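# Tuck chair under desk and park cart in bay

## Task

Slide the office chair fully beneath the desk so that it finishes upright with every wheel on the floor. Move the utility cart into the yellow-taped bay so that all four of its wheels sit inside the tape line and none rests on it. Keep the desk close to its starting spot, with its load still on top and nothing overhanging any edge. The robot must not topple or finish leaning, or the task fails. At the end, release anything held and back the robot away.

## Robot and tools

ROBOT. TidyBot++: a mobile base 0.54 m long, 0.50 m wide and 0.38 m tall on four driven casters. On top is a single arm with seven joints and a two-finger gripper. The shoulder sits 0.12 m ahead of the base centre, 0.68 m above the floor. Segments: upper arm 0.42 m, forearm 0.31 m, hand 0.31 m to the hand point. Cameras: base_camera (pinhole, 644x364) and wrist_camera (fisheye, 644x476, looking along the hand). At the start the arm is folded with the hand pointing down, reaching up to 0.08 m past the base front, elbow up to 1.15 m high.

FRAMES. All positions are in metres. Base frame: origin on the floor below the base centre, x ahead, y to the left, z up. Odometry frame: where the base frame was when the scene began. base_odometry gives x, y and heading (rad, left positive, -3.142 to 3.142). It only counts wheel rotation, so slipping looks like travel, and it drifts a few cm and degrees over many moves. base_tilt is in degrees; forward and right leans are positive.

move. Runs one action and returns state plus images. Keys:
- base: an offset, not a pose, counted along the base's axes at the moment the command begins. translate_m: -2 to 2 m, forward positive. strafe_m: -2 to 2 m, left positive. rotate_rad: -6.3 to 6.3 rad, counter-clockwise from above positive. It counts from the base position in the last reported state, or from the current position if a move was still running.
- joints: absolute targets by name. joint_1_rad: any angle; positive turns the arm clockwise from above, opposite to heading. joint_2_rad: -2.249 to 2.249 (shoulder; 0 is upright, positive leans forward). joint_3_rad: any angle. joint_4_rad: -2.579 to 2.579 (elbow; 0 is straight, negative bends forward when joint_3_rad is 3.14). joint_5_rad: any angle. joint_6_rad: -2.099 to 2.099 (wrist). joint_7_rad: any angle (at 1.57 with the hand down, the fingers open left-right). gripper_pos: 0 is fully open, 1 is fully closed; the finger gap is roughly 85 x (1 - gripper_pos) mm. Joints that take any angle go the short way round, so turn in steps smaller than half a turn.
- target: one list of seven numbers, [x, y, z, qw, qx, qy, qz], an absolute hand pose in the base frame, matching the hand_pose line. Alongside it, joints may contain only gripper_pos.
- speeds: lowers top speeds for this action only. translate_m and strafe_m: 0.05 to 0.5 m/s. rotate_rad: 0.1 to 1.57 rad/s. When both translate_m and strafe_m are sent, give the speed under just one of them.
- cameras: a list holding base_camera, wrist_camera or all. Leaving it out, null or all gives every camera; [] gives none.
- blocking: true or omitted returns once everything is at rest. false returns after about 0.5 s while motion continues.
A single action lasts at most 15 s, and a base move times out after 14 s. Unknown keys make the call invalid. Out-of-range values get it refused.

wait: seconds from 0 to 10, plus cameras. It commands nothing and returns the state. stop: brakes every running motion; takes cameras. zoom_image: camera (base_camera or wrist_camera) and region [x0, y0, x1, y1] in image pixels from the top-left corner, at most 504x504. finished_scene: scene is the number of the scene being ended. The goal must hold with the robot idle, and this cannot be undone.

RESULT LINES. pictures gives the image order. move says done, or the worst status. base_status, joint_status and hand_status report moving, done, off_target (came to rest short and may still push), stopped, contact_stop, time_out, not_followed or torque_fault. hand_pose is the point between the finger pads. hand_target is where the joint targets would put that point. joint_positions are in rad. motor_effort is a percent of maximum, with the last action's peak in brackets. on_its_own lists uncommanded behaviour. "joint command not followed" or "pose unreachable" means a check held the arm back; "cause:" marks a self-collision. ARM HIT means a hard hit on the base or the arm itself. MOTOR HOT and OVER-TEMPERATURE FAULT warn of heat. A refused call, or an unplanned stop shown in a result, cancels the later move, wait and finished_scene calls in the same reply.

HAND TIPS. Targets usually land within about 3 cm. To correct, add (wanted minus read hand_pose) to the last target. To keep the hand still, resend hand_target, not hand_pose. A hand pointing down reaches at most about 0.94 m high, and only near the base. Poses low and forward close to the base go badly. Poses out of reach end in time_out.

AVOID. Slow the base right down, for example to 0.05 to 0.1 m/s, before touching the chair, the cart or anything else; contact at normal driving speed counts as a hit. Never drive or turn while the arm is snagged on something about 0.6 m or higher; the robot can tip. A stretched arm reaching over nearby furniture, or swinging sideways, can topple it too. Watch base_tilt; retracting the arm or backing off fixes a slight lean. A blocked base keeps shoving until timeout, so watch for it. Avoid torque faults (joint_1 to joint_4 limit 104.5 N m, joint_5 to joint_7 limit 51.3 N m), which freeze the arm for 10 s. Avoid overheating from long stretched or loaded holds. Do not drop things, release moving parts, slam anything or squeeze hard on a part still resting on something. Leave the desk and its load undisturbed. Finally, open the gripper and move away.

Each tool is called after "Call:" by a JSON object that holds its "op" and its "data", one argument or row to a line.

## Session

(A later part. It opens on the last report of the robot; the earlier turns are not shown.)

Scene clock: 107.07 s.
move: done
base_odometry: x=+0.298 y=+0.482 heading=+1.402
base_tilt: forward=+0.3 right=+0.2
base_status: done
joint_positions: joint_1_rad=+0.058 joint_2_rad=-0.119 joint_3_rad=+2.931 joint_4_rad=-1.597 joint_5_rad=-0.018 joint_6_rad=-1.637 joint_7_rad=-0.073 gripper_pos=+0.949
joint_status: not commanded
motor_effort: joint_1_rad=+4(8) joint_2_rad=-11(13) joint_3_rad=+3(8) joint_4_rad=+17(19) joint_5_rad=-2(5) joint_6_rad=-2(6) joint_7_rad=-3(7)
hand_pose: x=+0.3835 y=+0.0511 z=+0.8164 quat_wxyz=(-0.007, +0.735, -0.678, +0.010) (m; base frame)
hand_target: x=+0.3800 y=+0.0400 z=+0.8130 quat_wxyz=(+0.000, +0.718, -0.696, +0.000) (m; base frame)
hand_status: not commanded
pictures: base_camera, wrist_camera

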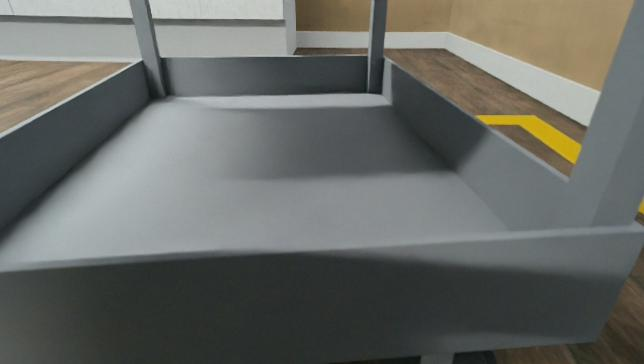

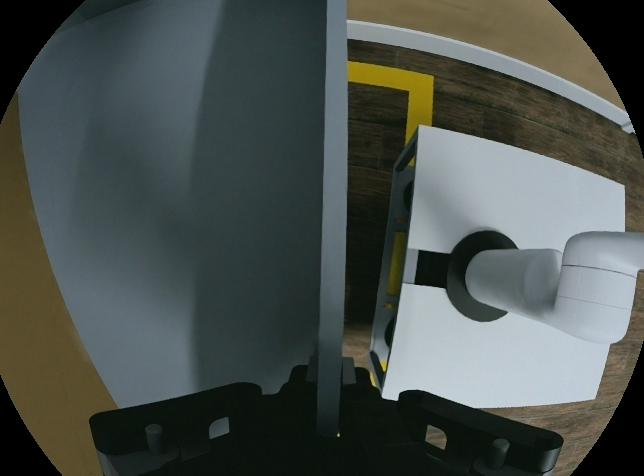

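Call:
{"op": "move", "data": {
  "joints": {"gripper_pos":0.5},
  "cameras": []
}}

Call:
{"op": "move", "data": {
  "target": [0.38, 0.04, 0.93, 0, 0.732, -0.681, 0],
  "cameras": ["wrist_camera"]
}}

Call:
{"op": "move", "data": {
  "base": {"translate_m":-0.6},
  "speeds": {"translate_m":0.25}
}}

Scene clock: 111.67 s.
move: done
base_odometry: x=+0.298 y=+0.482 heading=+1.402
base_tilt: forward=+0.3 right=+0.2
base_status: not commanded
joint_positions: joint_1_rad=+0.069 joint_2_rad=-0.119 joint_3_rad=+2.944 joint_4_rad=-1.597 joint_5_rad=-0.018 joint_6_rad=-1.637 joint_7_rad=-0.073 gripper_pos=+0.500
joint_status: all done
motor_effort: joint_1_rad=+1(4) joint_2_rad=-12(13) joint_3_rad=+1(3) joint_4_rad=+18(19) joint_5_rad=+1(2) joint_6_rad=-1(2) joint_7_rad=+0(3)
hand_pose: x=+0.3847 y=+0.0444 z=+0.8165 quat_wxyz=(-0.008, +0.727, -0.687, +0.010) (m; base frame)
hand_target: x=+0.3800 y=+0.0400 z=+0.8130 quat_wxyz=(+0.000, +0.718, -0.696, +0.000) (m; base frame)
hand_status: not commanded
pictures: none
No camera images: "cameras" was empty.

Scene clock: 113.57 s.
move: off_target
base_odometry: x=+0.298 y=+0.482 heading=+1.402
base_tilt: forward=+0.3 right=+0.2
base_status: not commanded
joint_positions: joint_1_rad=-0.025 joint_2_rad=-0.059 joint_3_rad=+3.026 joint_4_rad=-1.162 joint_5_rad=-0.018 joint_6_rad=-1.987 joint_7_rad=-0.073 gripper_pos=+0.500
joint_status: not commanded
motor_effort: joint_1_rad=+1(1) joint_2_rad=-13(13) joint_3_rad=+0(1) joint_4_rad=+15(19) joint_5_rad=+1(1) joint_6_rad=-1(1) joint_7_rad=+0(1)
hand_pose: x=+0.3857 y=+0.0461 z=+0.9327 quat_wxyz=(-0.023, +0.733, -0.679, +0.012) (m; base frame)
hand_target: x=+0.3800 y=+0.0400 z=+0.9300 quat_wxyz=(+0.000, +0.732, -0.681, +0.000) (m; base frame)
hand_status: off_target (0.009 m and 3.0 deg from the pose sent, 0.114 m and 1.7 deg at the start)
pictures: wrist_camera

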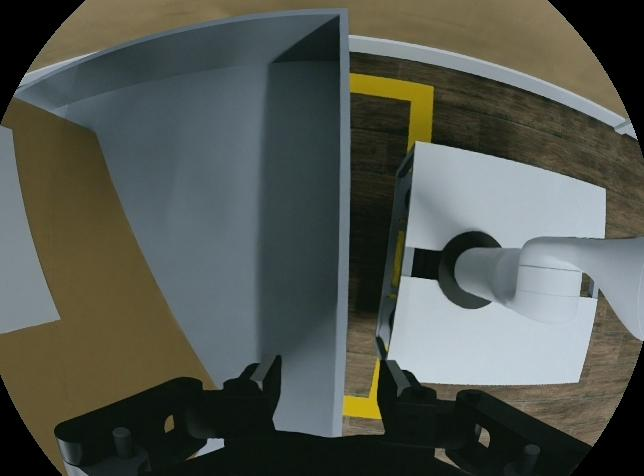

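Scene clock: 116.83 s.
move: done
base_odometry: x=+0.197 y=-0.110 heading=+1.402
base_tilt: forward=+0.3 right=+0.2
base_status: done
joint_positions: joint_1_rad=-0.026 joint_2_rad=-0.046 joint_3_rad=+3.028 joint_4_rad=-1.161 joint_5_rad=-0.018 joint_6_rad=-1.994 joint_7_rad=-0.073 gripper_pos=+0.500
joint_status: not commanded
motor_effort: joint_1_rad=+1(1) joint_2_rad=-13(16) joint_3_rad=+0(1) joint_4_rad=+16(17) joint_5_rad=+1(1) joint_6_rad=-1(1) joint_7_rad=+0(1)
hand_pose: x=+0.3870 y=+0.0456 z=+0.9292 quat_wxyz=(-0.016, +0.733, -0.680, +0.006) (m; base frame)
hand_target: x=+0.3800 y=+0.0400 z=+0.9300 quat_wxyz=(+0.000, +0.732, -0.681, +0.000) (m; base frame)
hand_status: not commanded
pictures: base_camera, wrist_camera

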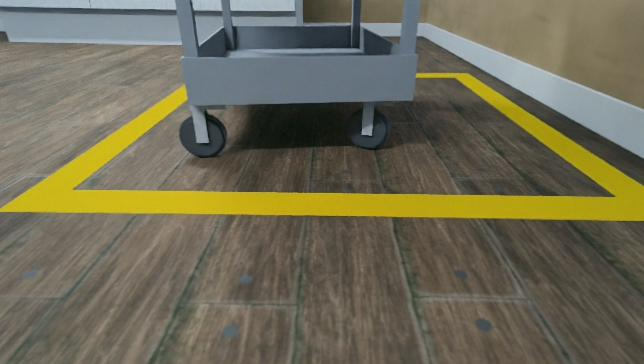

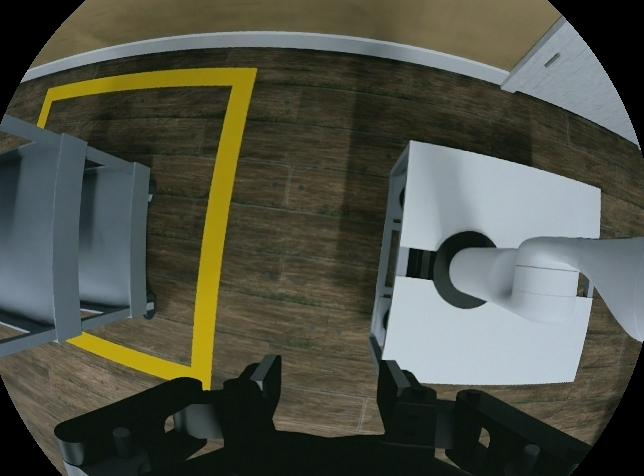

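Call:
{"op": "move", "data": {
  "base": {"rotate_rad":3.13},
  "joints": {"joint_1_rad":0,"joint_2_rad":-0.34,"joint_3_rad":3.14,"joint_4_rad":-2.5,"joint_5_rad":0,"joint_6_rad":0.2,"joint_7_rad":1.57,"gripper_pos":0},
  "cameras": []
}}

Call:
{"op": "move", "data": {
  "base": {"translate_m":-0.91,"strafe_m":-0.93}
}}

Call:
{"op": "move", "data": {
  "base": {"translate_m":-0.4,"strafe_m":-0.8}
}}

Scene clock: 126.90 s.
move: done
base_odometry: x=+0.197 y=-0.110 heading=-1.751
base_tilt: forward=+0.3 right=+0.2
base_status: done
joint_positions: joint_1_rad=-0.011 joint_2_rad=-0.324 joint_3_rad=+3.126 joint_4_rad=-2.484 joint_5_rad=-0.018 joint_6_rad=+0.154 joint_7_rad=+1.520 gripper_pos=+0.000
joint_status: all done
motor_effort: joint_1_rad=+1(2) joint_2_rad=-7(17) joint_3_rad=+0(2) joint_4_rad=+21(21) joint_5_rad=+1(2) joint_6_rad=+8(8) joint_7_rad=+0(1)
hand_pose: x=+0.5285 y=+0.0116 z=+0.7749 quat_wxyz=(-0.022, +0.843, -0.018, +0.537) (m; base frame)
hand_target: x=+0.5280 y=+0.0020 z=+0.7857 quat_wxyz=(+0.000, +0.830, +0.000, +0.557) (m; base frame)
hand_status: not commanded
pictures: none
No camera images: "cameras" was empty.

Scene clock: 130.53 s.
move: done
base_odometry: x=-0.555 y=+0.952 heading=-1.751
base_tilt: forward=+0.3 right=+0.2
base_status: done
joint_positions: joint_1_rad=-0.010 joint_2_rad=-0.333 joint_3_rad=+3.130 joint_4_rad=-2.488 joint_5_rad=-0.018 joint_6_rad=+0.158 joint_7_rad=+1.521 gripper_pos=+0.000
joint_status: not commanded
motor_effort: joint_1_rad=+1(2) joint_2_rad=-7(9) joint_3_rad=+0(2) joint_4_rad=+20(21) joint_5_rad=+1(1) joint_6_rad=+7(8) joint_7_rad=+0(1)
hand_pose: x=+0.5271 y=+0.0090 z=+0.7774 quat_wxyz=(-0.021, +0.840, -0.020, +0.541) (m; base frame)
hand_target: x=+0.5280 y=+0.0020 z=+0.7857 quat_wxyz=(+0.000, +0.830, +0.000, +0.557) (m; base frame)
hand_status: not commanded
pictures: base_camera, wrist_camera

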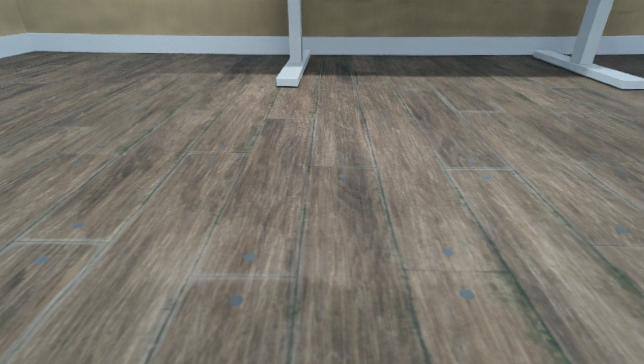

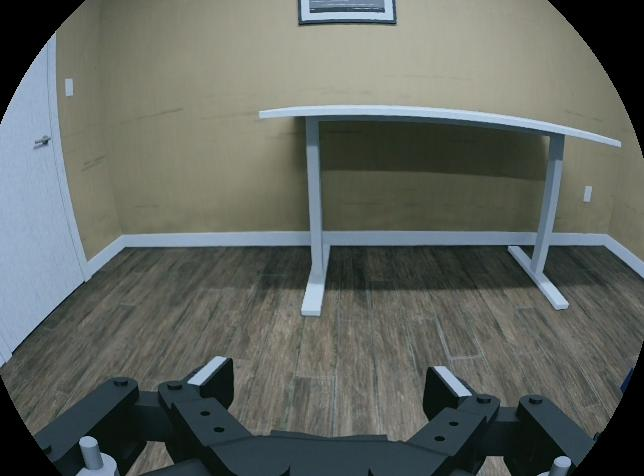

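Scene clock: 133.33 s.
move: done
base_odometry: x=-1.270 y=+1.489 heading=-1.751
base_tilt: forward=+0.3 right=+0.2
base_status: done
joint_positions: joint_1_rad=-0.009 joint_2_rad=-0.333 joint_3_rad=+3.133 joint_4_rad=-2.488 joint_5_rad=-0.018 joint_6_rad=+0.159 joint_7_rad=+1.521 gripper_pos=+0.000
joint_status: not commanded
motor_effort: joint_1_rad=+1(2) joint_2_rad=-5(9) joint_3_rad=+0(2) joint_4_rad=+19(21) joint_5_rad=+1(1) joint_6_rad=+7(7) joint_7_rad=+0(1)
hand_pose: x=+0.5271 y=+0.0075 z=+0.7777 quat_wxyz=(-0.021, +0.840, -0.022, +0.542) (m; base frame)
hand_target: x=+0.5280 y=+0.0020 z=+0.7857 quat_wxyz=(+0.000, +0.830, +0.000, +0.557) (m; base frame)
hand_status: not commanded
pictures: base_camera, wrist_camera

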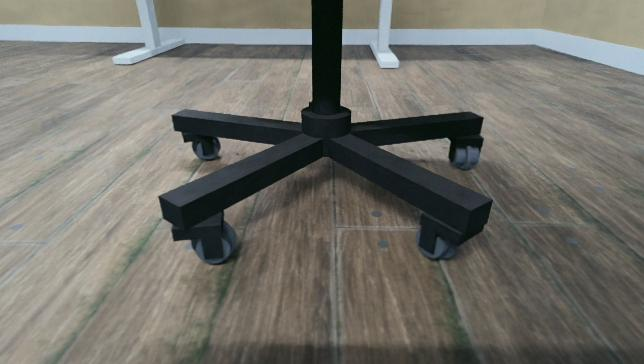

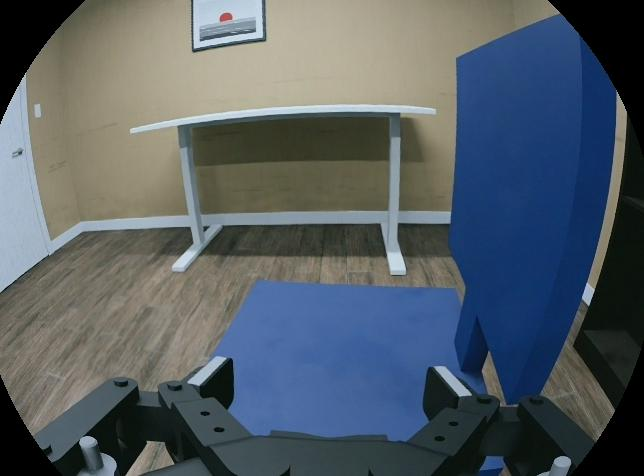

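Call:
{"op": "move", "data": {
  "base": {"strafe_m":-0.35,"translate_m":-0.1}
}}

Scene clock: 143.87 s.
move: done
base_odometry: x=-1.596 y=+1.651 heading=-1.752
base_tilt: forward=+0.3 right=+0.2
base_status: done
joint_positions: joint_1_rad=-0.007 joint_2_rad=-0.333 joint_3_rad=+3.136 joint_4_rad=-2.488 joint_5_rad=-0.018 joint_6_rad=+0.159 joint_7_rad=+1.521 gripper_pos=+0.000
joint_status: not commanded
motor_effort: joint_1_rad=+1(2) joint_2_rad=-7(8) joint_3_rad=+0(2) joint_4_rad=+18(21) joint_5_rad=+1(1) joint_6_rad=+7(7) joint_7_rad=+0(1)
hand_pose: x=+0.5272 y=+0.0056 z=+0.7777 quat_wxyz=(-0.020, +0.840, -0.024, +0.542) (m; base frame)
hand_target: x=+0.5280 y=+0.0020 z=+0.7857 quat_wxyz=(+0.000, +0.830, +0.000, +0.557) (m; base frame)
hand_status: not commanded
pictures: base_camera, wrist_camera

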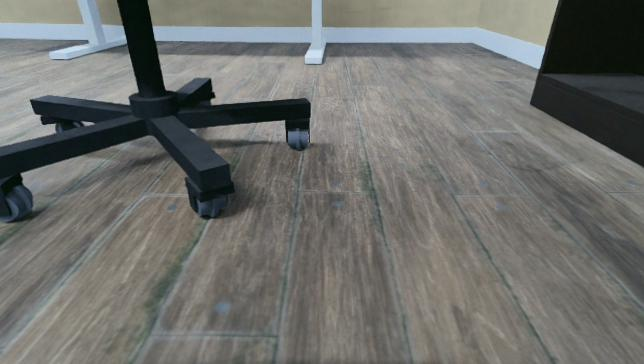

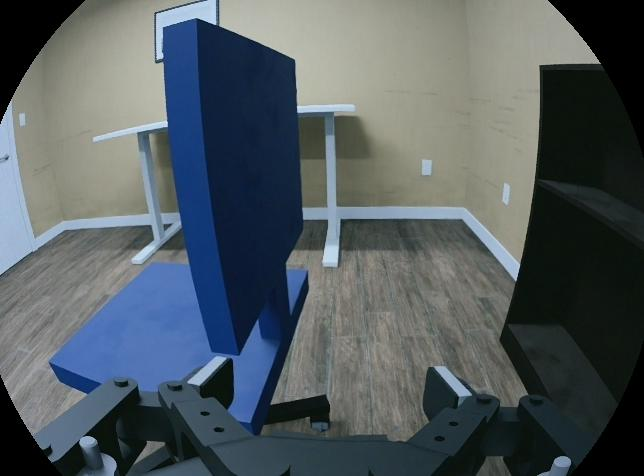

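Call:
{"op": "move", "data": {
  "base": {"rotate_rad":-0.27},
  "joints": {"joint_6_rad":0.55},
  "cameras": []
}}

Call:
{"op": "move", "data": {
  "base": {"strafe_m":0.37,"translate_m":0.02}
}}

Scene clock: 156.60 s.
move: done
base_odometry: x=-1.596 y=+1.651 heading=-2.022
base_tilt: forward=+0.3 right=+0.2
base_status: done
joint_positions: joint_1_rad=-0.003 joint_2_rad=-0.335 joint_3_rad=+3.139 joint_4_rad=-2.492 joint_5_rad=-0.018 joint_6_rad=+0.509 joint_7_rad=+1.521 gripper_pos=+0.000
joint_status: all done
motor_effort: joint_1_rad=+1(2) joint_2_rad=-7(8) joint_3_rad=+1(2) joint_4_rad=+20(23) joint_5_rad=+1(1) joint_6_rad=+8(10) joint_7_rad=+0(1)
hand_pose: x=+0.5529 y=+0.0015 z=+0.8810 quat_wxyz=(-0.021, +0.734, -0.025, +0.679) (m; base frame)
hand_target: x=+0.5511 y=+0.0021 z=+0.8916 quat_wxyz=(-0.001, +0.721, +0.000, +0.693) (m; base frame)
hand_status: not commanded
pictures: none
No camera images: "cameras" was empty.

Scene clock: 158.60 s.
move: done
base_odometry: x=-1.272 y=+1.471 heading=-2.022
base_tilt: forward=+0.3 right=+0.2
base_status: done
joint_positions: joint_1_rad=-0.003 joint_2_rad=-0.335 joint_3_rad=+3.138 joint_4_rad=-2.492 joint_5_rad=-0.018 joint_6_rad=+0.509 joint_7_rad=+1.521 gripper_pos=+0.000
joint_status: not commanded
motor_effort: joint_1_rad=+1(2) joint_2_rad=-7(8) joint_3_rad=+0(2) joint_4_rad=+21(22) joint_5_rad=+1(1) joint_6_rad=+8(8) joint_7_rad=+0(0)
hand_pose: x=+0.5529 y=+0.0019 z=+0.8810 quat_wxyz=(-0.021, +0.734, -0.024, +0.679) (m; base frame)
hand_target: x=+0.5511 y=+0.0021 z=+0.8916 quat_wxyz=(-0.001, +0.721, +0.000, +0.693) (m; base frame)
hand_status: not commanded
pictures: base_camera, wrist_camera

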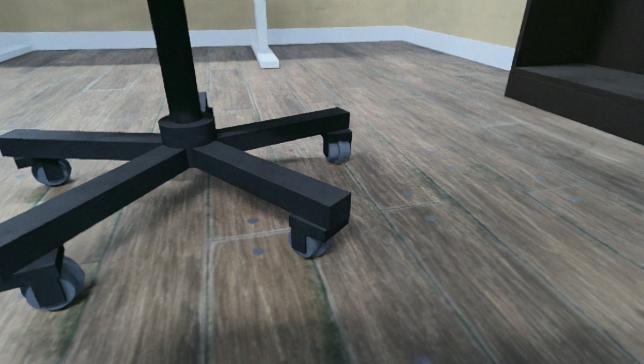

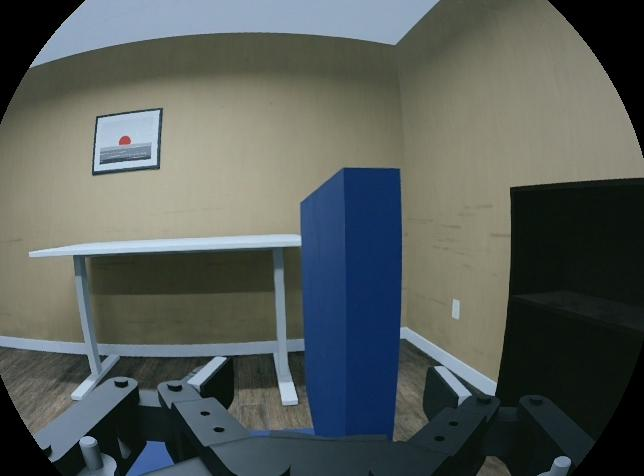

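Call:
{"op": "move", "data": {
  "base": {"rotate_rad":0.13,"strafe_m":-0.16,"translate_m":0.05}
}}

Scene clock: 162.83 s.
move: done
base_odometry: x=-1.438 y=+1.496 heading=-1.891
base_tilt: forward=+0.3 right=+0.2
base_status: done
joint_positions: joint_1_rad=-0.003 joint_2_rad=-0.335 joint_3_rad=+3.138 joint_4_rad=-2.492 joint_5_rad=-0.018 joint_6_rad=+0.509 joint_7_rad=+1.521 gripper_pos=+0.000
joint_status: not commanded
motor_effort: joint_1_rad=+1(3) joint_2_rad=-7(8) joint_3_rad=+0(3) joint_4_rad=+20(22) joint_5_rad=+1(1) joint_6_rad=+8(8) joint_7_rad=+0(0)
hand_pose: x=+0.5529 y=+0.0018 z=+0.8811 quat_wxyz=(-0.021, +0.734, -0.024, +0.679) (m; base frame)
hand_target: x=+0.5511 y=+0.0021 z=+0.8916 quat_wxyz=(-0.001, +0.721, +0.000, +0.693) (m; base frame)
hand_status: not commanded
pictures: base_camera, wrist_camera

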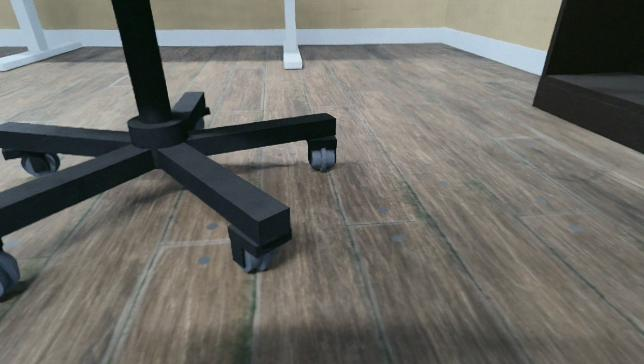

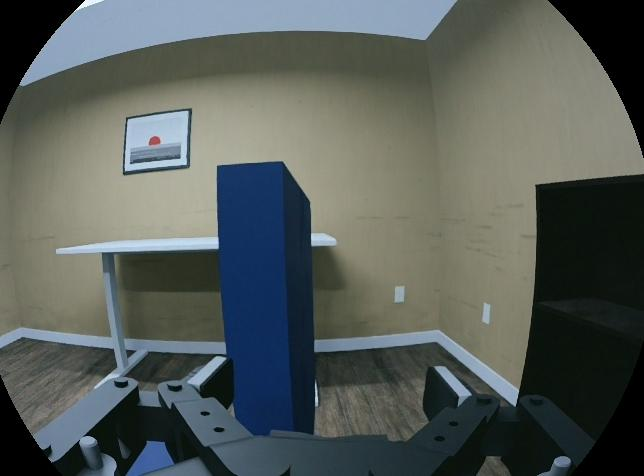

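Call:
{"op": "move", "data": {
  "base": {"rotate_rad":-0.04,"strafe_m":0.08,"translate_m":0.09},
  "speeds": {"translate_m":0.15}
}}

Scene clock: 166.60 s.
move: done
base_odometry: x=-1.390 y=+1.385 heading=-1.932
base_tilt: forward=+0.3 right=+0.2
base_status: done
joint_positions: joint_1_rad=-0.002 joint_2_rad=-0.336 joint_3_rad=+3.139 joint_4_rad=-2.492 joint_5_rad=-0.018 joint_6_rad=+0.509 joint_7_rad=+1.521 gripper_pos=+0.000
joint_status: not commanded
motor_effort: joint_1_rad=+1(2) joint_2_rad=-7(9) joint_3_rad=+0(2) joint_4_rad=+21(22) joint_5_rad=+1(1) joint_6_rad=+8(8) joint_7_rad=-1(1)
hand_pose: x=+0.5527 y=+0.0011 z=+0.8815 quat_wxyz=(-0.021, +0.733, -0.025, +0.679) (m; base frame)
hand_target: x=+0.5511 y=+0.0021 z=+0.8916 quat_wxyz=(-0.001, +0.721, +0.000, +0.693) (m; base frame)
hand_status: not commanded
pictures: base_camera, wrist_camera

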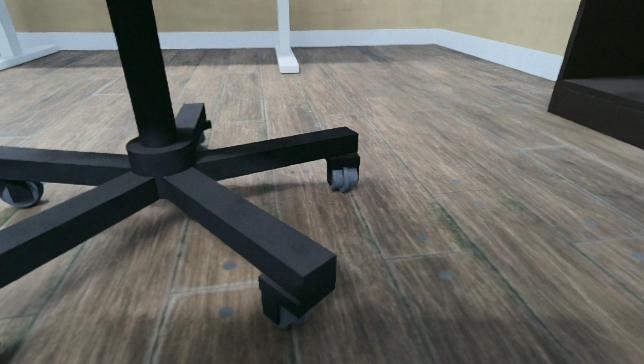

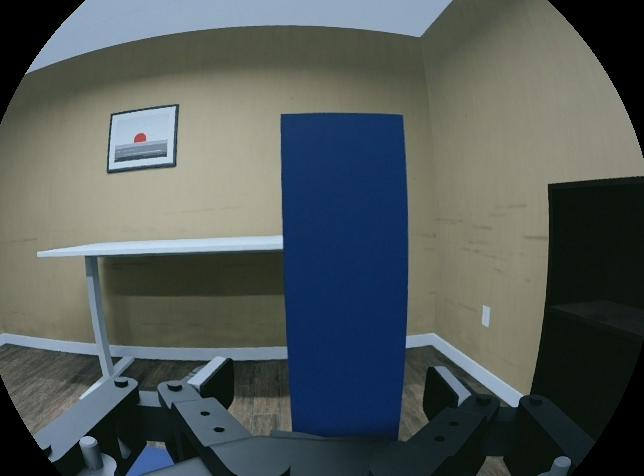

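Call:
{"op": "move", "data": {
  "base": {"strafe_m":-0.006,"translate_m":0.04},
  "speeds": {"translate_m":0.08}
}}

Call:
{"op": "move", "data": {
  "joints": {"gripper_pos":1}
}}

Scene clock: 169.70 s.
move: done
base_odometry: x=-1.410 y=+1.350 heading=-1.931
base_tilt: forward=+0.3 right=+0.2
base_status: done
joint_positions: joint_1_rad=-0.002 joint_2_rad=-0.340 joint_3_rad=+3.139 joint_4_rad=-2.496 joint_5_rad=-0.018 joint_6_rad=+0.510 joint_7_rad=+1.521 gripper_pos=+0.000
joint_status: not commanded
motor_effort: joint_1_rad=+1(1) joint_2_rad=-7(9) joint_3_rad=+0(1) joint_4_rad=+20(25) joint_5_rad=+1(2) joint_6_rad=+7(8) joint_7_rad=+0(0)
hand_pose: x=+0.5511 y=+0.0007 z=+0.8813 quat_wxyz=(-0.020, +0.733, -0.025, +0.680) (m; base frame)
hand_target: x=+0.5511 y=+0.0021 z=+0.8916 quat_wxyz=(-0.001, +0.721, +0.000, +0.693) (m; base frame)
hand_status: not commanded
pictures: base_camera, wrist_camera

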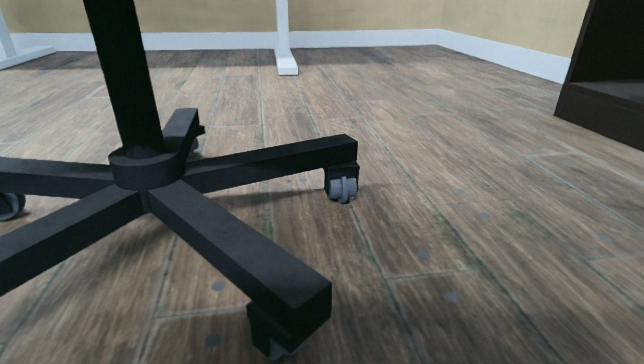

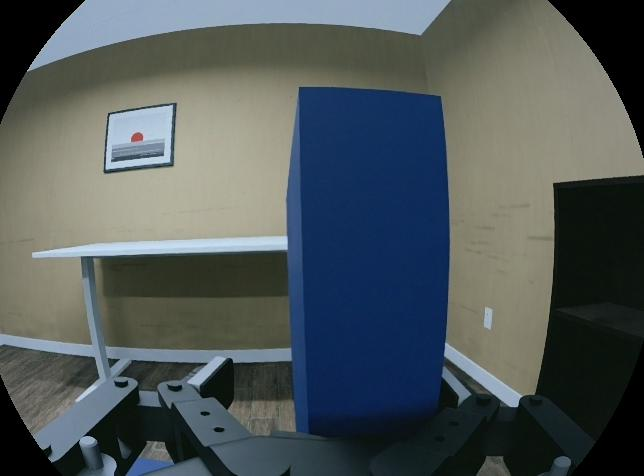

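Scene clock: 171.00 s.
move: off_target
base_odometry: x=-1.410 y=+1.350 heading=-1.931
base_tilt: forward=+0.3 right=+0.2
base_status: not commanded
joint_positions: joint_1_rad=-0.007 joint_2_rad=-0.349 joint_3_rad=+3.130 joint_4_rad=-2.507 joint_5_rad=+0.014 joint_6_rad=+0.513 joint_7_rad=+1.544 gripper_pos=+0.570
joint_status: gripper_pos off_target (ended at +0.570, target +1.000)
motor_effort: joint_1_rad=+3(7) joint_2_rad=-4(7) joint_3_rad=+3(6) joint_4_rad=+23(28) joint_5_rad=-2(6) joint_6_rad=+8(9) joint_7_rad=-2(5)
hand_pose: x=+0.5471 y=+0.0120 z=+0.8800 quat_wxyz=(-0.012, +0.733, +0.005, +0.680) (m; base frame)
hand_target: x=+0.5511 y=+0.0021 z=+0.8916 quat_wxyz=(-0.001, +0.721, +0.000, +0.693) (m; base frame)
hand_status: not commanded
pictures: base_camera, wrist_camera

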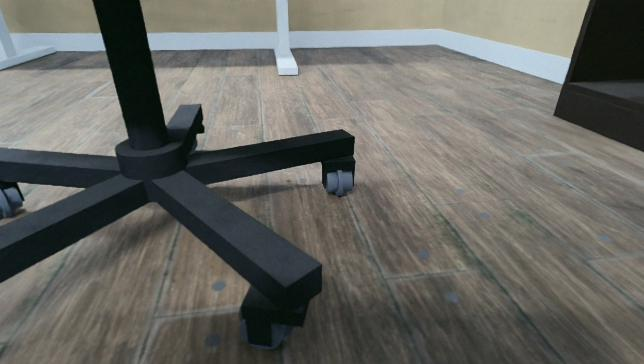

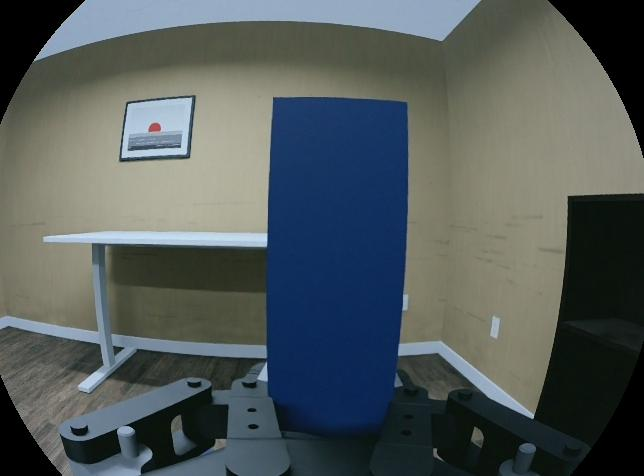

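Call:
{"op": "move", "data": {
  "base": {"translate_m":-0.055,"strafe_m":0.221,"rotate_rad":-0.23},
  "speeds": {"strafe_m":0.12,"rotate_rad":0.12},
  "cameras": ["wrist_camera"]
}}

Call:
{"op": "move", "data": {
  "base": {"translate_m":-0.055,"strafe_m":0.221,"rotate_rad":-0.23},
  "speeds": {"strafe_m":0.12,"rotate_rad":0.12}
}}

Scene clock: 178.60 s.
move: done
base_odometry: x=-1.184 y=+1.324 heading=-2.162
base_tilt: forward=+0.3 right=+0.2
base_status: done
joint_positions: joint_1_rad=+0.024 joint_2_rad=-0.329 joint_3_rad=+3.157 joint_4_rad=-2.492 joint_5_rad=+0.014 joint_6_rad=+0.514 joint_7_rad=+1.550 gripper_pos=+0.571
joint_status: not commanded
motor_effort: joint_1_rad=-4(6) joint_2_rad=-10(13) joint_3_rad=-4(6) joint_4_rad=+19(26) joint_5_rad=+1(3) joint_6_rad=+8(10) joint_7_rad=-5(5)
hand_pose: x=+0.5540 y=-0.0140 z=+0.8800 quat_wxyz=(+0.006, +0.734, -0.017, +0.679) (m; base frame)
hand_target: x=+0.5511 y=+0.0021 z=+0.8916 quat_wxyz=(-0.001, +0.721, +0.000, +0.693) (m; base frame)
hand_status: not commanded
pictures: wrist_camera

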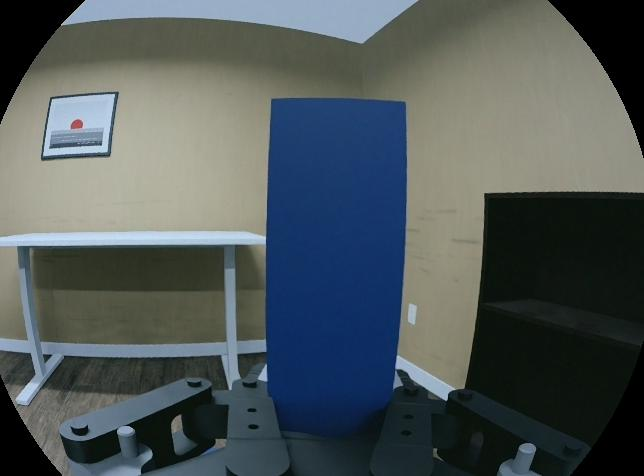

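Scene clock: 181.10 s.
move: done
base_odometry: x=-0.970 y=+1.246 heading=-2.393
base_tilt: forward=+0.3 right=+0.2
base_status: done
joint_positions: joint_1_rad=+0.043 joint_2_rad=-0.327 joint_3_rad=+3.179 joint_4_rad=-2.491 joint_5_rad=+0.014 joint_6_rad=+0.514 joint_7_rad=+1.557 gripper_pos=+0.571
joint_status: not commanded
motor_effort: joint_1_rad=-7(11) joint_2_rad=-12(14) joint_3_rad=-7(10) joint_4_rad=+20(21) joint_5_rad=+2(4) joint_6_rad=+8(9) joint_7_rad=-6(6)
hand_pose: x=+0.5541 y=-0.0333 z=+0.8800 quat_wxyz=(+0.019, +0.734, -0.032, +0.678) (m; base frame)
hand_target: x=+0.5511 y=+0.0021 z=+0.8916 quat_wxyz=(-0.001, +0.721, +0.000, +0.693) (m; base frame)
hand_status: not commanded
pictures: base_camera, wrist_camera

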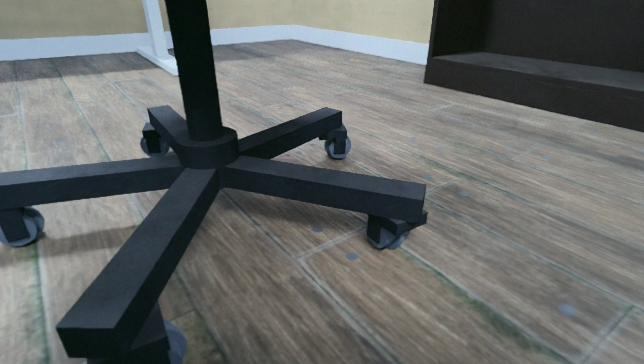

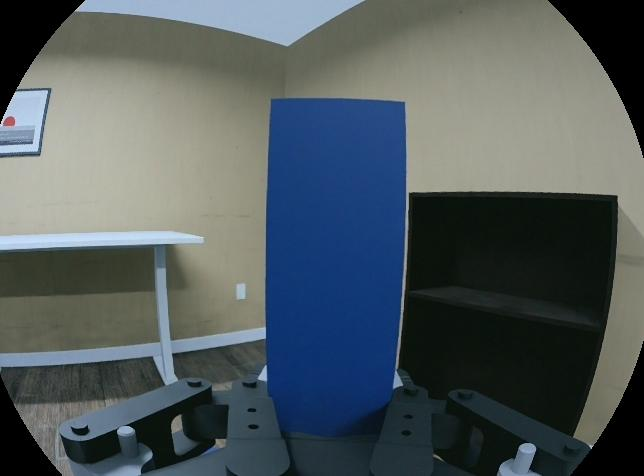

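Call:
{"op": "move", "data": {
  "base": {"translate_m":-0.035,"strafe_m":0.21,"rotate_rad":-0.23},
  "speeds": {"strafe_m":0.12,"rotate_rad":0.12},
  "cameras": []
}}

Call:
{"op": "move", "data": {
  "base": {"translate_m":-0.035,"strafe_m":0.21,"rotate_rad":-0.23},
  "speeds": {"strafe_m":0.12,"rotate_rad":0.12}
}}

Call:
{"op": "move", "data": {
  "base": {"translate_m":-0.035,"strafe_m":0.21,"rotate_rad":-0.23},
  "speeds": {"strafe_m":0.12,"rotate_rad":0.12},
  "cameras": []
}}

Call:
{"op": "move", "data": {
  "base": {"translate_m":-0.035,"strafe_m":0.21,"rotate_rad":-0.25},
  "speeds": {"strafe_m":0.12,"rotate_rad":0.12}
}}

Scene clock: 187.33 s.
move: done
base_odometry: x=-0.801 y=+1.116 heading=-2.623
base_tilt: forward=+0.3 right=+0.2
base_status: done
joint_positions: joint_1_rad=+0.055 joint_2_rad=-0.325 joint_3_rad=+3.196 joint_4_rad=-2.490 joint_5_rad=+0.013 joint_6_rad=+0.514 joint_7_rad=+1.562 gripper_pos=+0.571
joint_status: not commanded
motor_effort: joint_1_rad=-11(13) joint_2_rad=-11(14) joint_3_rad=-10(14) joint_4_rad=+18(23) joint_5_rad=+4(6) joint_6_rad=+8(9) joint_7_rad=-5(7)
hand_pose: x=+0.5537 y=-0.0466 z=+0.8800 quat_wxyz=(+0.028, +0.733, -0.042, +0.678) (m; base frame)
hand_target: x=+0.5511 y=+0.0021 z=+0.8916 quat_wxyz=(-0.001, +0.721, +0.000, +0.693) (m; base frame)
hand_status: not commanded
pictures: none
No camera images: "cameras" was empty.

Scene clock: 189.67 s.
move: done
base_odometry: x=-0.666 y=+0.951 heading=-2.853
base_tilt: forward=+0.3 right=+0.2
base_status: done
joint_positions: joint_1_rad=+0.062 joint_2_rad=-0.322 joint_3_rad=+3.204 joint_4_rad=-2.488 joint_5_rad=+0.011 joint_6_rad=+0.515 joint_7_rad=+1.565 gripper_pos=+0.571
joint_status: not commanded
motor_effort: joint_1_rad=-12(15) joint_2_rad=-11(14) joint_3_rad=-12(15) joint_4_rad=+18(21) joint_5_rad=+5(6) joint_6_rad=+8(9) joint_7_rad=-6(7)
hand_pose: x=+0.5540 y=-0.0537 z=+0.8801 quat_wxyz=(+0.033, +0.733, -0.048, +0.677) (m; base frame)
hand_target: x=+0.5511 y=+0.0021 z=+0.8916 quat_wxyz=(-0.001, +0.721, +0.000, +0.693) (m; base frame)
hand_status: not commanded
pictures: base_camera, wrist_camera

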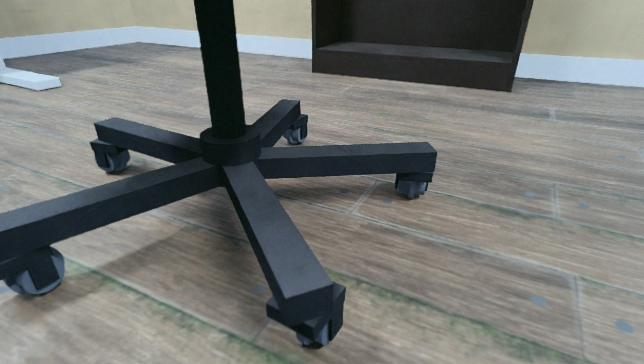

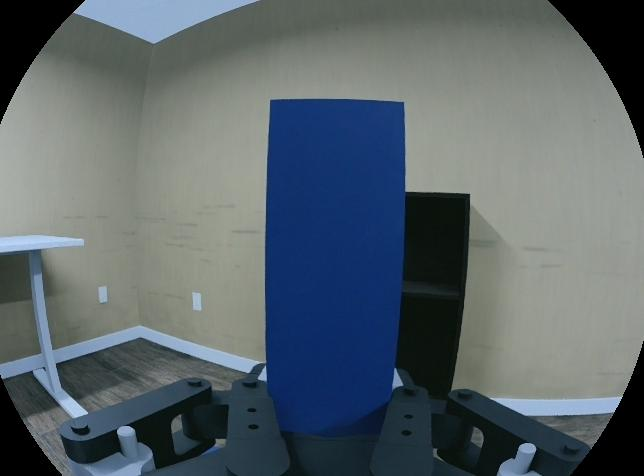

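Scene clock: 192.03 s.
move: done
base_odometry: x=-0.573 y=+0.760 heading=-3.083
base_tilt: forward=+0.3 right=+0.2
base_status: done
joint_positions: joint_1_rad=+0.065 joint_2_rad=-0.321 joint_3_rad=+3.206 joint_4_rad=-2.487 joint_5_rad=+0.010 joint_6_rad=+0.515 joint_7_rad=+1.566 gripper_pos=+0.571
joint_status: not commanded
motor_effort: joint_1_rad=-11(15) joint_2_rad=-12(15) joint_3_rad=-12(16) joint_4_rad=+19(20) joint_5_rad=+5(6) joint_6_rad=+8(9) joint_7_rad=-6(8)
hand_pose: x=+0.5541 y=-0.0563 z=+0.8801 quat_wxyz=(+0.035, +0.733, -0.050, +0.677) (m; base frame)
hand_target: x=+0.5511 y=+0.0021 z=+0.8916 quat_wxyz=(-0.001, +0.721, +0.000, +0.693) (m; base frame)
hand_status: not commanded
pictures: none
No camera images: "cameras" was empty.

Scene clock: 194.50 s.
move: done
base_odometry: x=-0.526 y=+0.552 heading=+2.950
base_tilt: forward=+0.3 right=+0.2
base_status: done
joint_positions: joint_1_rad=+0.055 joint_2_rad=-0.319 joint_3_rad=+3.200 joint_4_rad=-2.486 joint_5_rad=+0.008 joint_6_rad=+0.516 joint_7_rad=+1.567 gripper_pos=+0.571
joint_status: not commanded
motor_effort: joint_1_rad=-9(16) joint_2_rad=-13(15) joint_3_rad=-9(16) joint_4_rad=+17(20) joint_5_rad=+5(6) joint_6_rad=+8(9) joint_7_rad=-4(8)
hand_pose: x=+0.5555 y=-0.0492 z=+0.8801 quat_wxyz=(+0.030, +0.734, -0.044, +0.677) (m; base frame)
hand_target: x=+0.5511 y=+0.0021 z=+0.8916 quat_wxyz=(-0.001, +0.721, +0.000, +0.693) (m; base frame)
hand_status: not commanded
pictures: base_camera, wrist_camera

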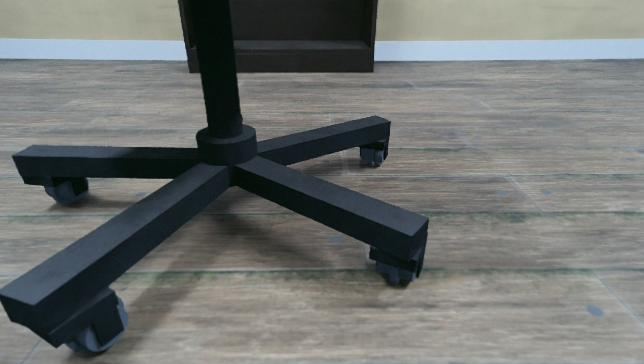

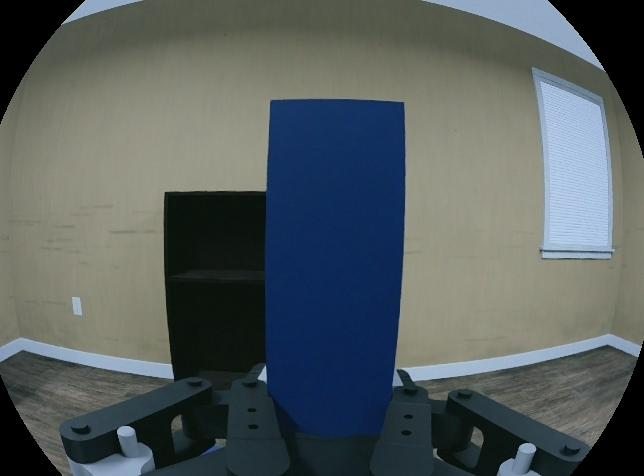

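Call:
{"op": "move", "data": {
  "base": {"translate_m":-0.42},
  "speeds": {"translate_m":0.12}
}}

Call:
{"op": "move", "data": {
  "base": {"strafe_m":0.75},
  "speeds": {"strafe_m":0.12}
}}

Scene clock: 208.13 s.
move: done
base_odometry: x=-0.113 y=+0.472 heading=+2.950
base_tilt: forward=+0.3 right=+0.2
base_status: done
joint_positions: joint_1_rad=+0.012 joint_2_rad=-0.316 joint_3_rad=+3.157 joint_4_rad=-2.483 joint_5_rad=+0.008 joint_6_rad=+0.516 joint_7_rad=+1.567 gripper_pos=+0.572
joint_status: not commanded
motor_effort: joint_1_rad=+0(10) joint_2_rad=-11(21) joint_3_rad=-2(11) joint_4_rad=+18(20) joint_5_rad=+4(6) joint_6_rad=+9(10) joint_7_rad=+3(4)
hand_pose: x=+0.5587 y=-0.0101 z=+0.8800 quat_wxyz=(+0.007, +0.735, -0.009, +0.678) (m; base frame)
hand_target: x=+0.5511 y=+0.0021 z=+0.8916 quat_wxyz=(-0.001, +0.721, +0.000, +0.693) (m; base frame)
hand_status: not commanded
pictures: base_camera, wrist_camera

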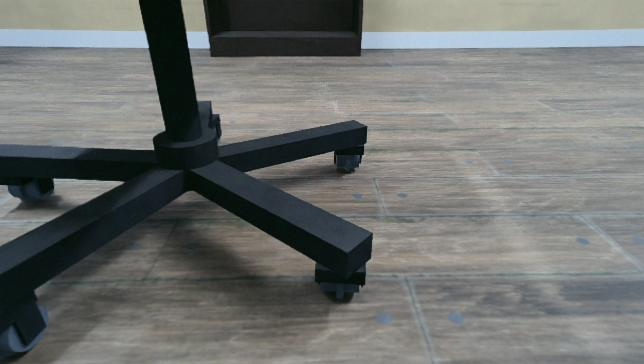

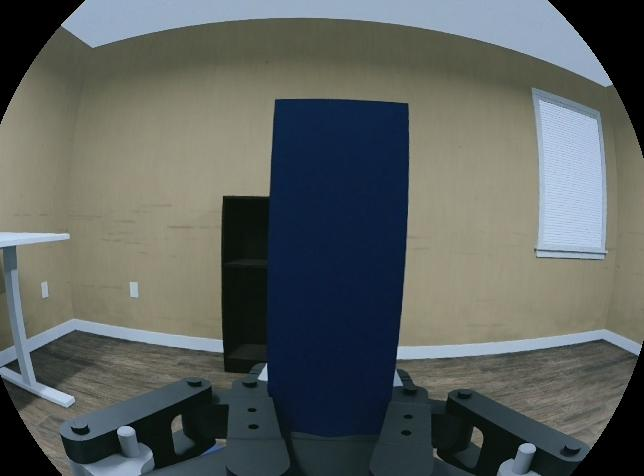

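Scene clock: 215.17 s.
move: done
base_odometry: x=-0.256 y=-0.264 heading=+2.950
base_tilt: forward=+0.3 right=+0.2
base_status: done
joint_positions: joint_1_rad=+0.086 joint_2_rad=-0.331 joint_3_rad=+3.236 joint_4_rad=-2.495 joint_5_rad=+0.002 joint_6_rad=+0.518 joint_7_rad=+1.587 gripper_pos=+0.572
joint_status: not commanded
motor_effort: joint_1_rad=-14(23) joint_2_rad=-11(13) joint_3_rad=-15(23) joint_4_rad=+19(25) joint_5_rad=+8(8) joint_6_rad=+9(10) joint_7_rad=-5(11)
hand_pose: x=+0.5473 y=-0.0802 z=+0.8803 quat_wxyz=(+0.054, +0.731, -0.068, +0.677) (m; base frame)
hand_target: x=+0.5511 y=+0.0021 z=+0.8916 quat_wxyz=(-0.001, +0.721, +0.000, +0.693) (m; base frame)
hand_status: not commanded
pictures: base_camera, wrist_camera

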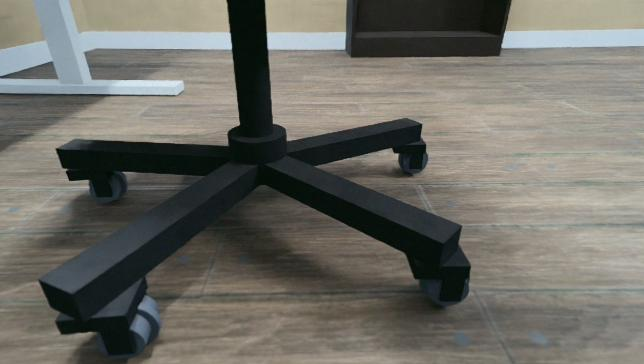

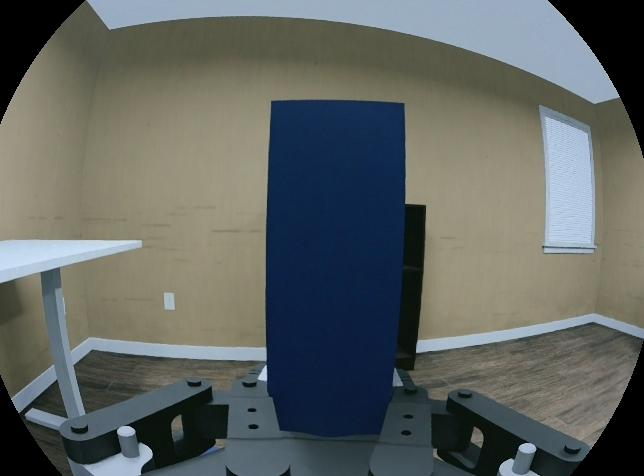

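Call:
{"op": "move", "data": {
  "base": {"strafe_m":0.42},
  "speeds": {"strafe_m":0.12}
}}

Scene clock: 223.00 s.
move: done
base_odometry: x=-0.335 y=-0.676 heading=+2.950
base_tilt: forward=+0.3 right=+0.2
base_status: done
joint_positions: joint_1_rad=+0.086 joint_2_rad=-0.332 joint_3_rad=+3.238 joint_4_rad=-2.496 joint_5_rad=-0.005 joint_6_rad=+0.518 joint_7_rad=+1.592 gripper_pos=+0.572
joint_status: not commanded
motor_effort: joint_1_rad=-14(24) joint_2_rad=-12(13) joint_3_rad=-15(23) joint_4_rad=+19(22) joint_5_rad=+9(9) joint_6_rad=+9(10) joint_7_rad=-3(10)
hand_pose: x=+0.5464 y=-0.0825 z=+0.8804 quat_wxyz=(+0.056, +0.730, -0.070, +0.677) (m; base frame)
hand_target: x=+0.5511 y=+0.0021 z=+0.8916 quat_wxyz=(-0.001, +0.721, +0.000, +0.693) (m; base frame)
hand_status: not commanded
pictures: base_camera, wrist_camera

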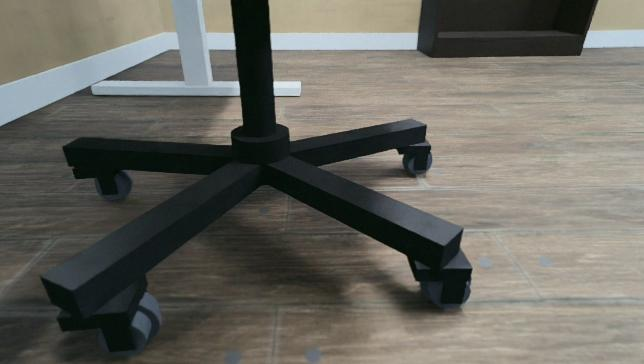

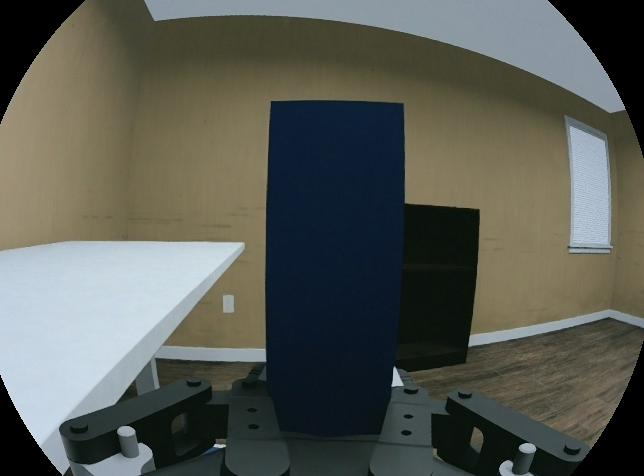

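Call:
{"op": "move", "data": {
  "base": {"strafe_m":0.09},
  "speeds": {"strafe_m":0.08}
}}

Call:
{"op": "zoom_image", "data": {
  "camera": "wrist_camera",
  "region": [0, 180, 400, 476]
}}

Scene clock: 228.70 s.
move: done
base_odometry: x=-0.352 y=-0.764 heading=+2.949
base_tilt: forward=+0.3 right=+0.2
base_status: done
joint_positions: joint_1_rad=+0.106 joint_2_rad=-0.336 joint_3_rad=+3.272 joint_4_rad=-2.489 joint_5_rad=-0.003 joint_6_rad=+0.502 joint_7_rad=+1.594 gripper_pos=+0.572
joint_status: not commanded
motor_effort: joint_1_rad=-20(23) joint_2_rad=-7(12) joint_3_rad=-24(27) joint_4_rad=+19(23) joint_5_rad=+3(10) joint_6_rad=+13(16) joint_7_rad=-8(11)
hand_pose: x=+0.5421 y=-0.1063 z=+0.8804 quat_wxyz=(+0.069, +0.730, -0.091, +0.674) (m; base frame)
hand_target: x=+0.5511 y=+0.0021 z=+0.8916 quat_wxyz=(-0.001, +0.721, +0.000, +0.693) (m; base frame)
hand_status: not commanded
pictures: base_camera, wrist_camera

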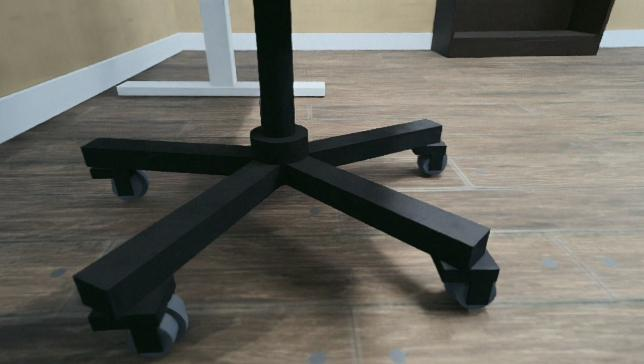

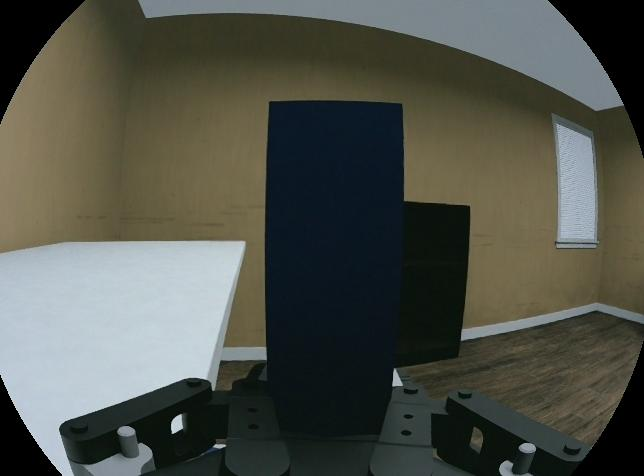

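Scaled by 1.260.

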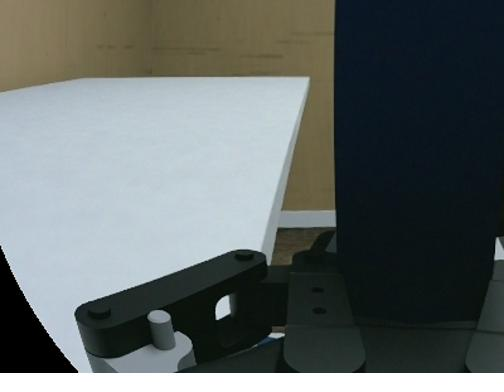

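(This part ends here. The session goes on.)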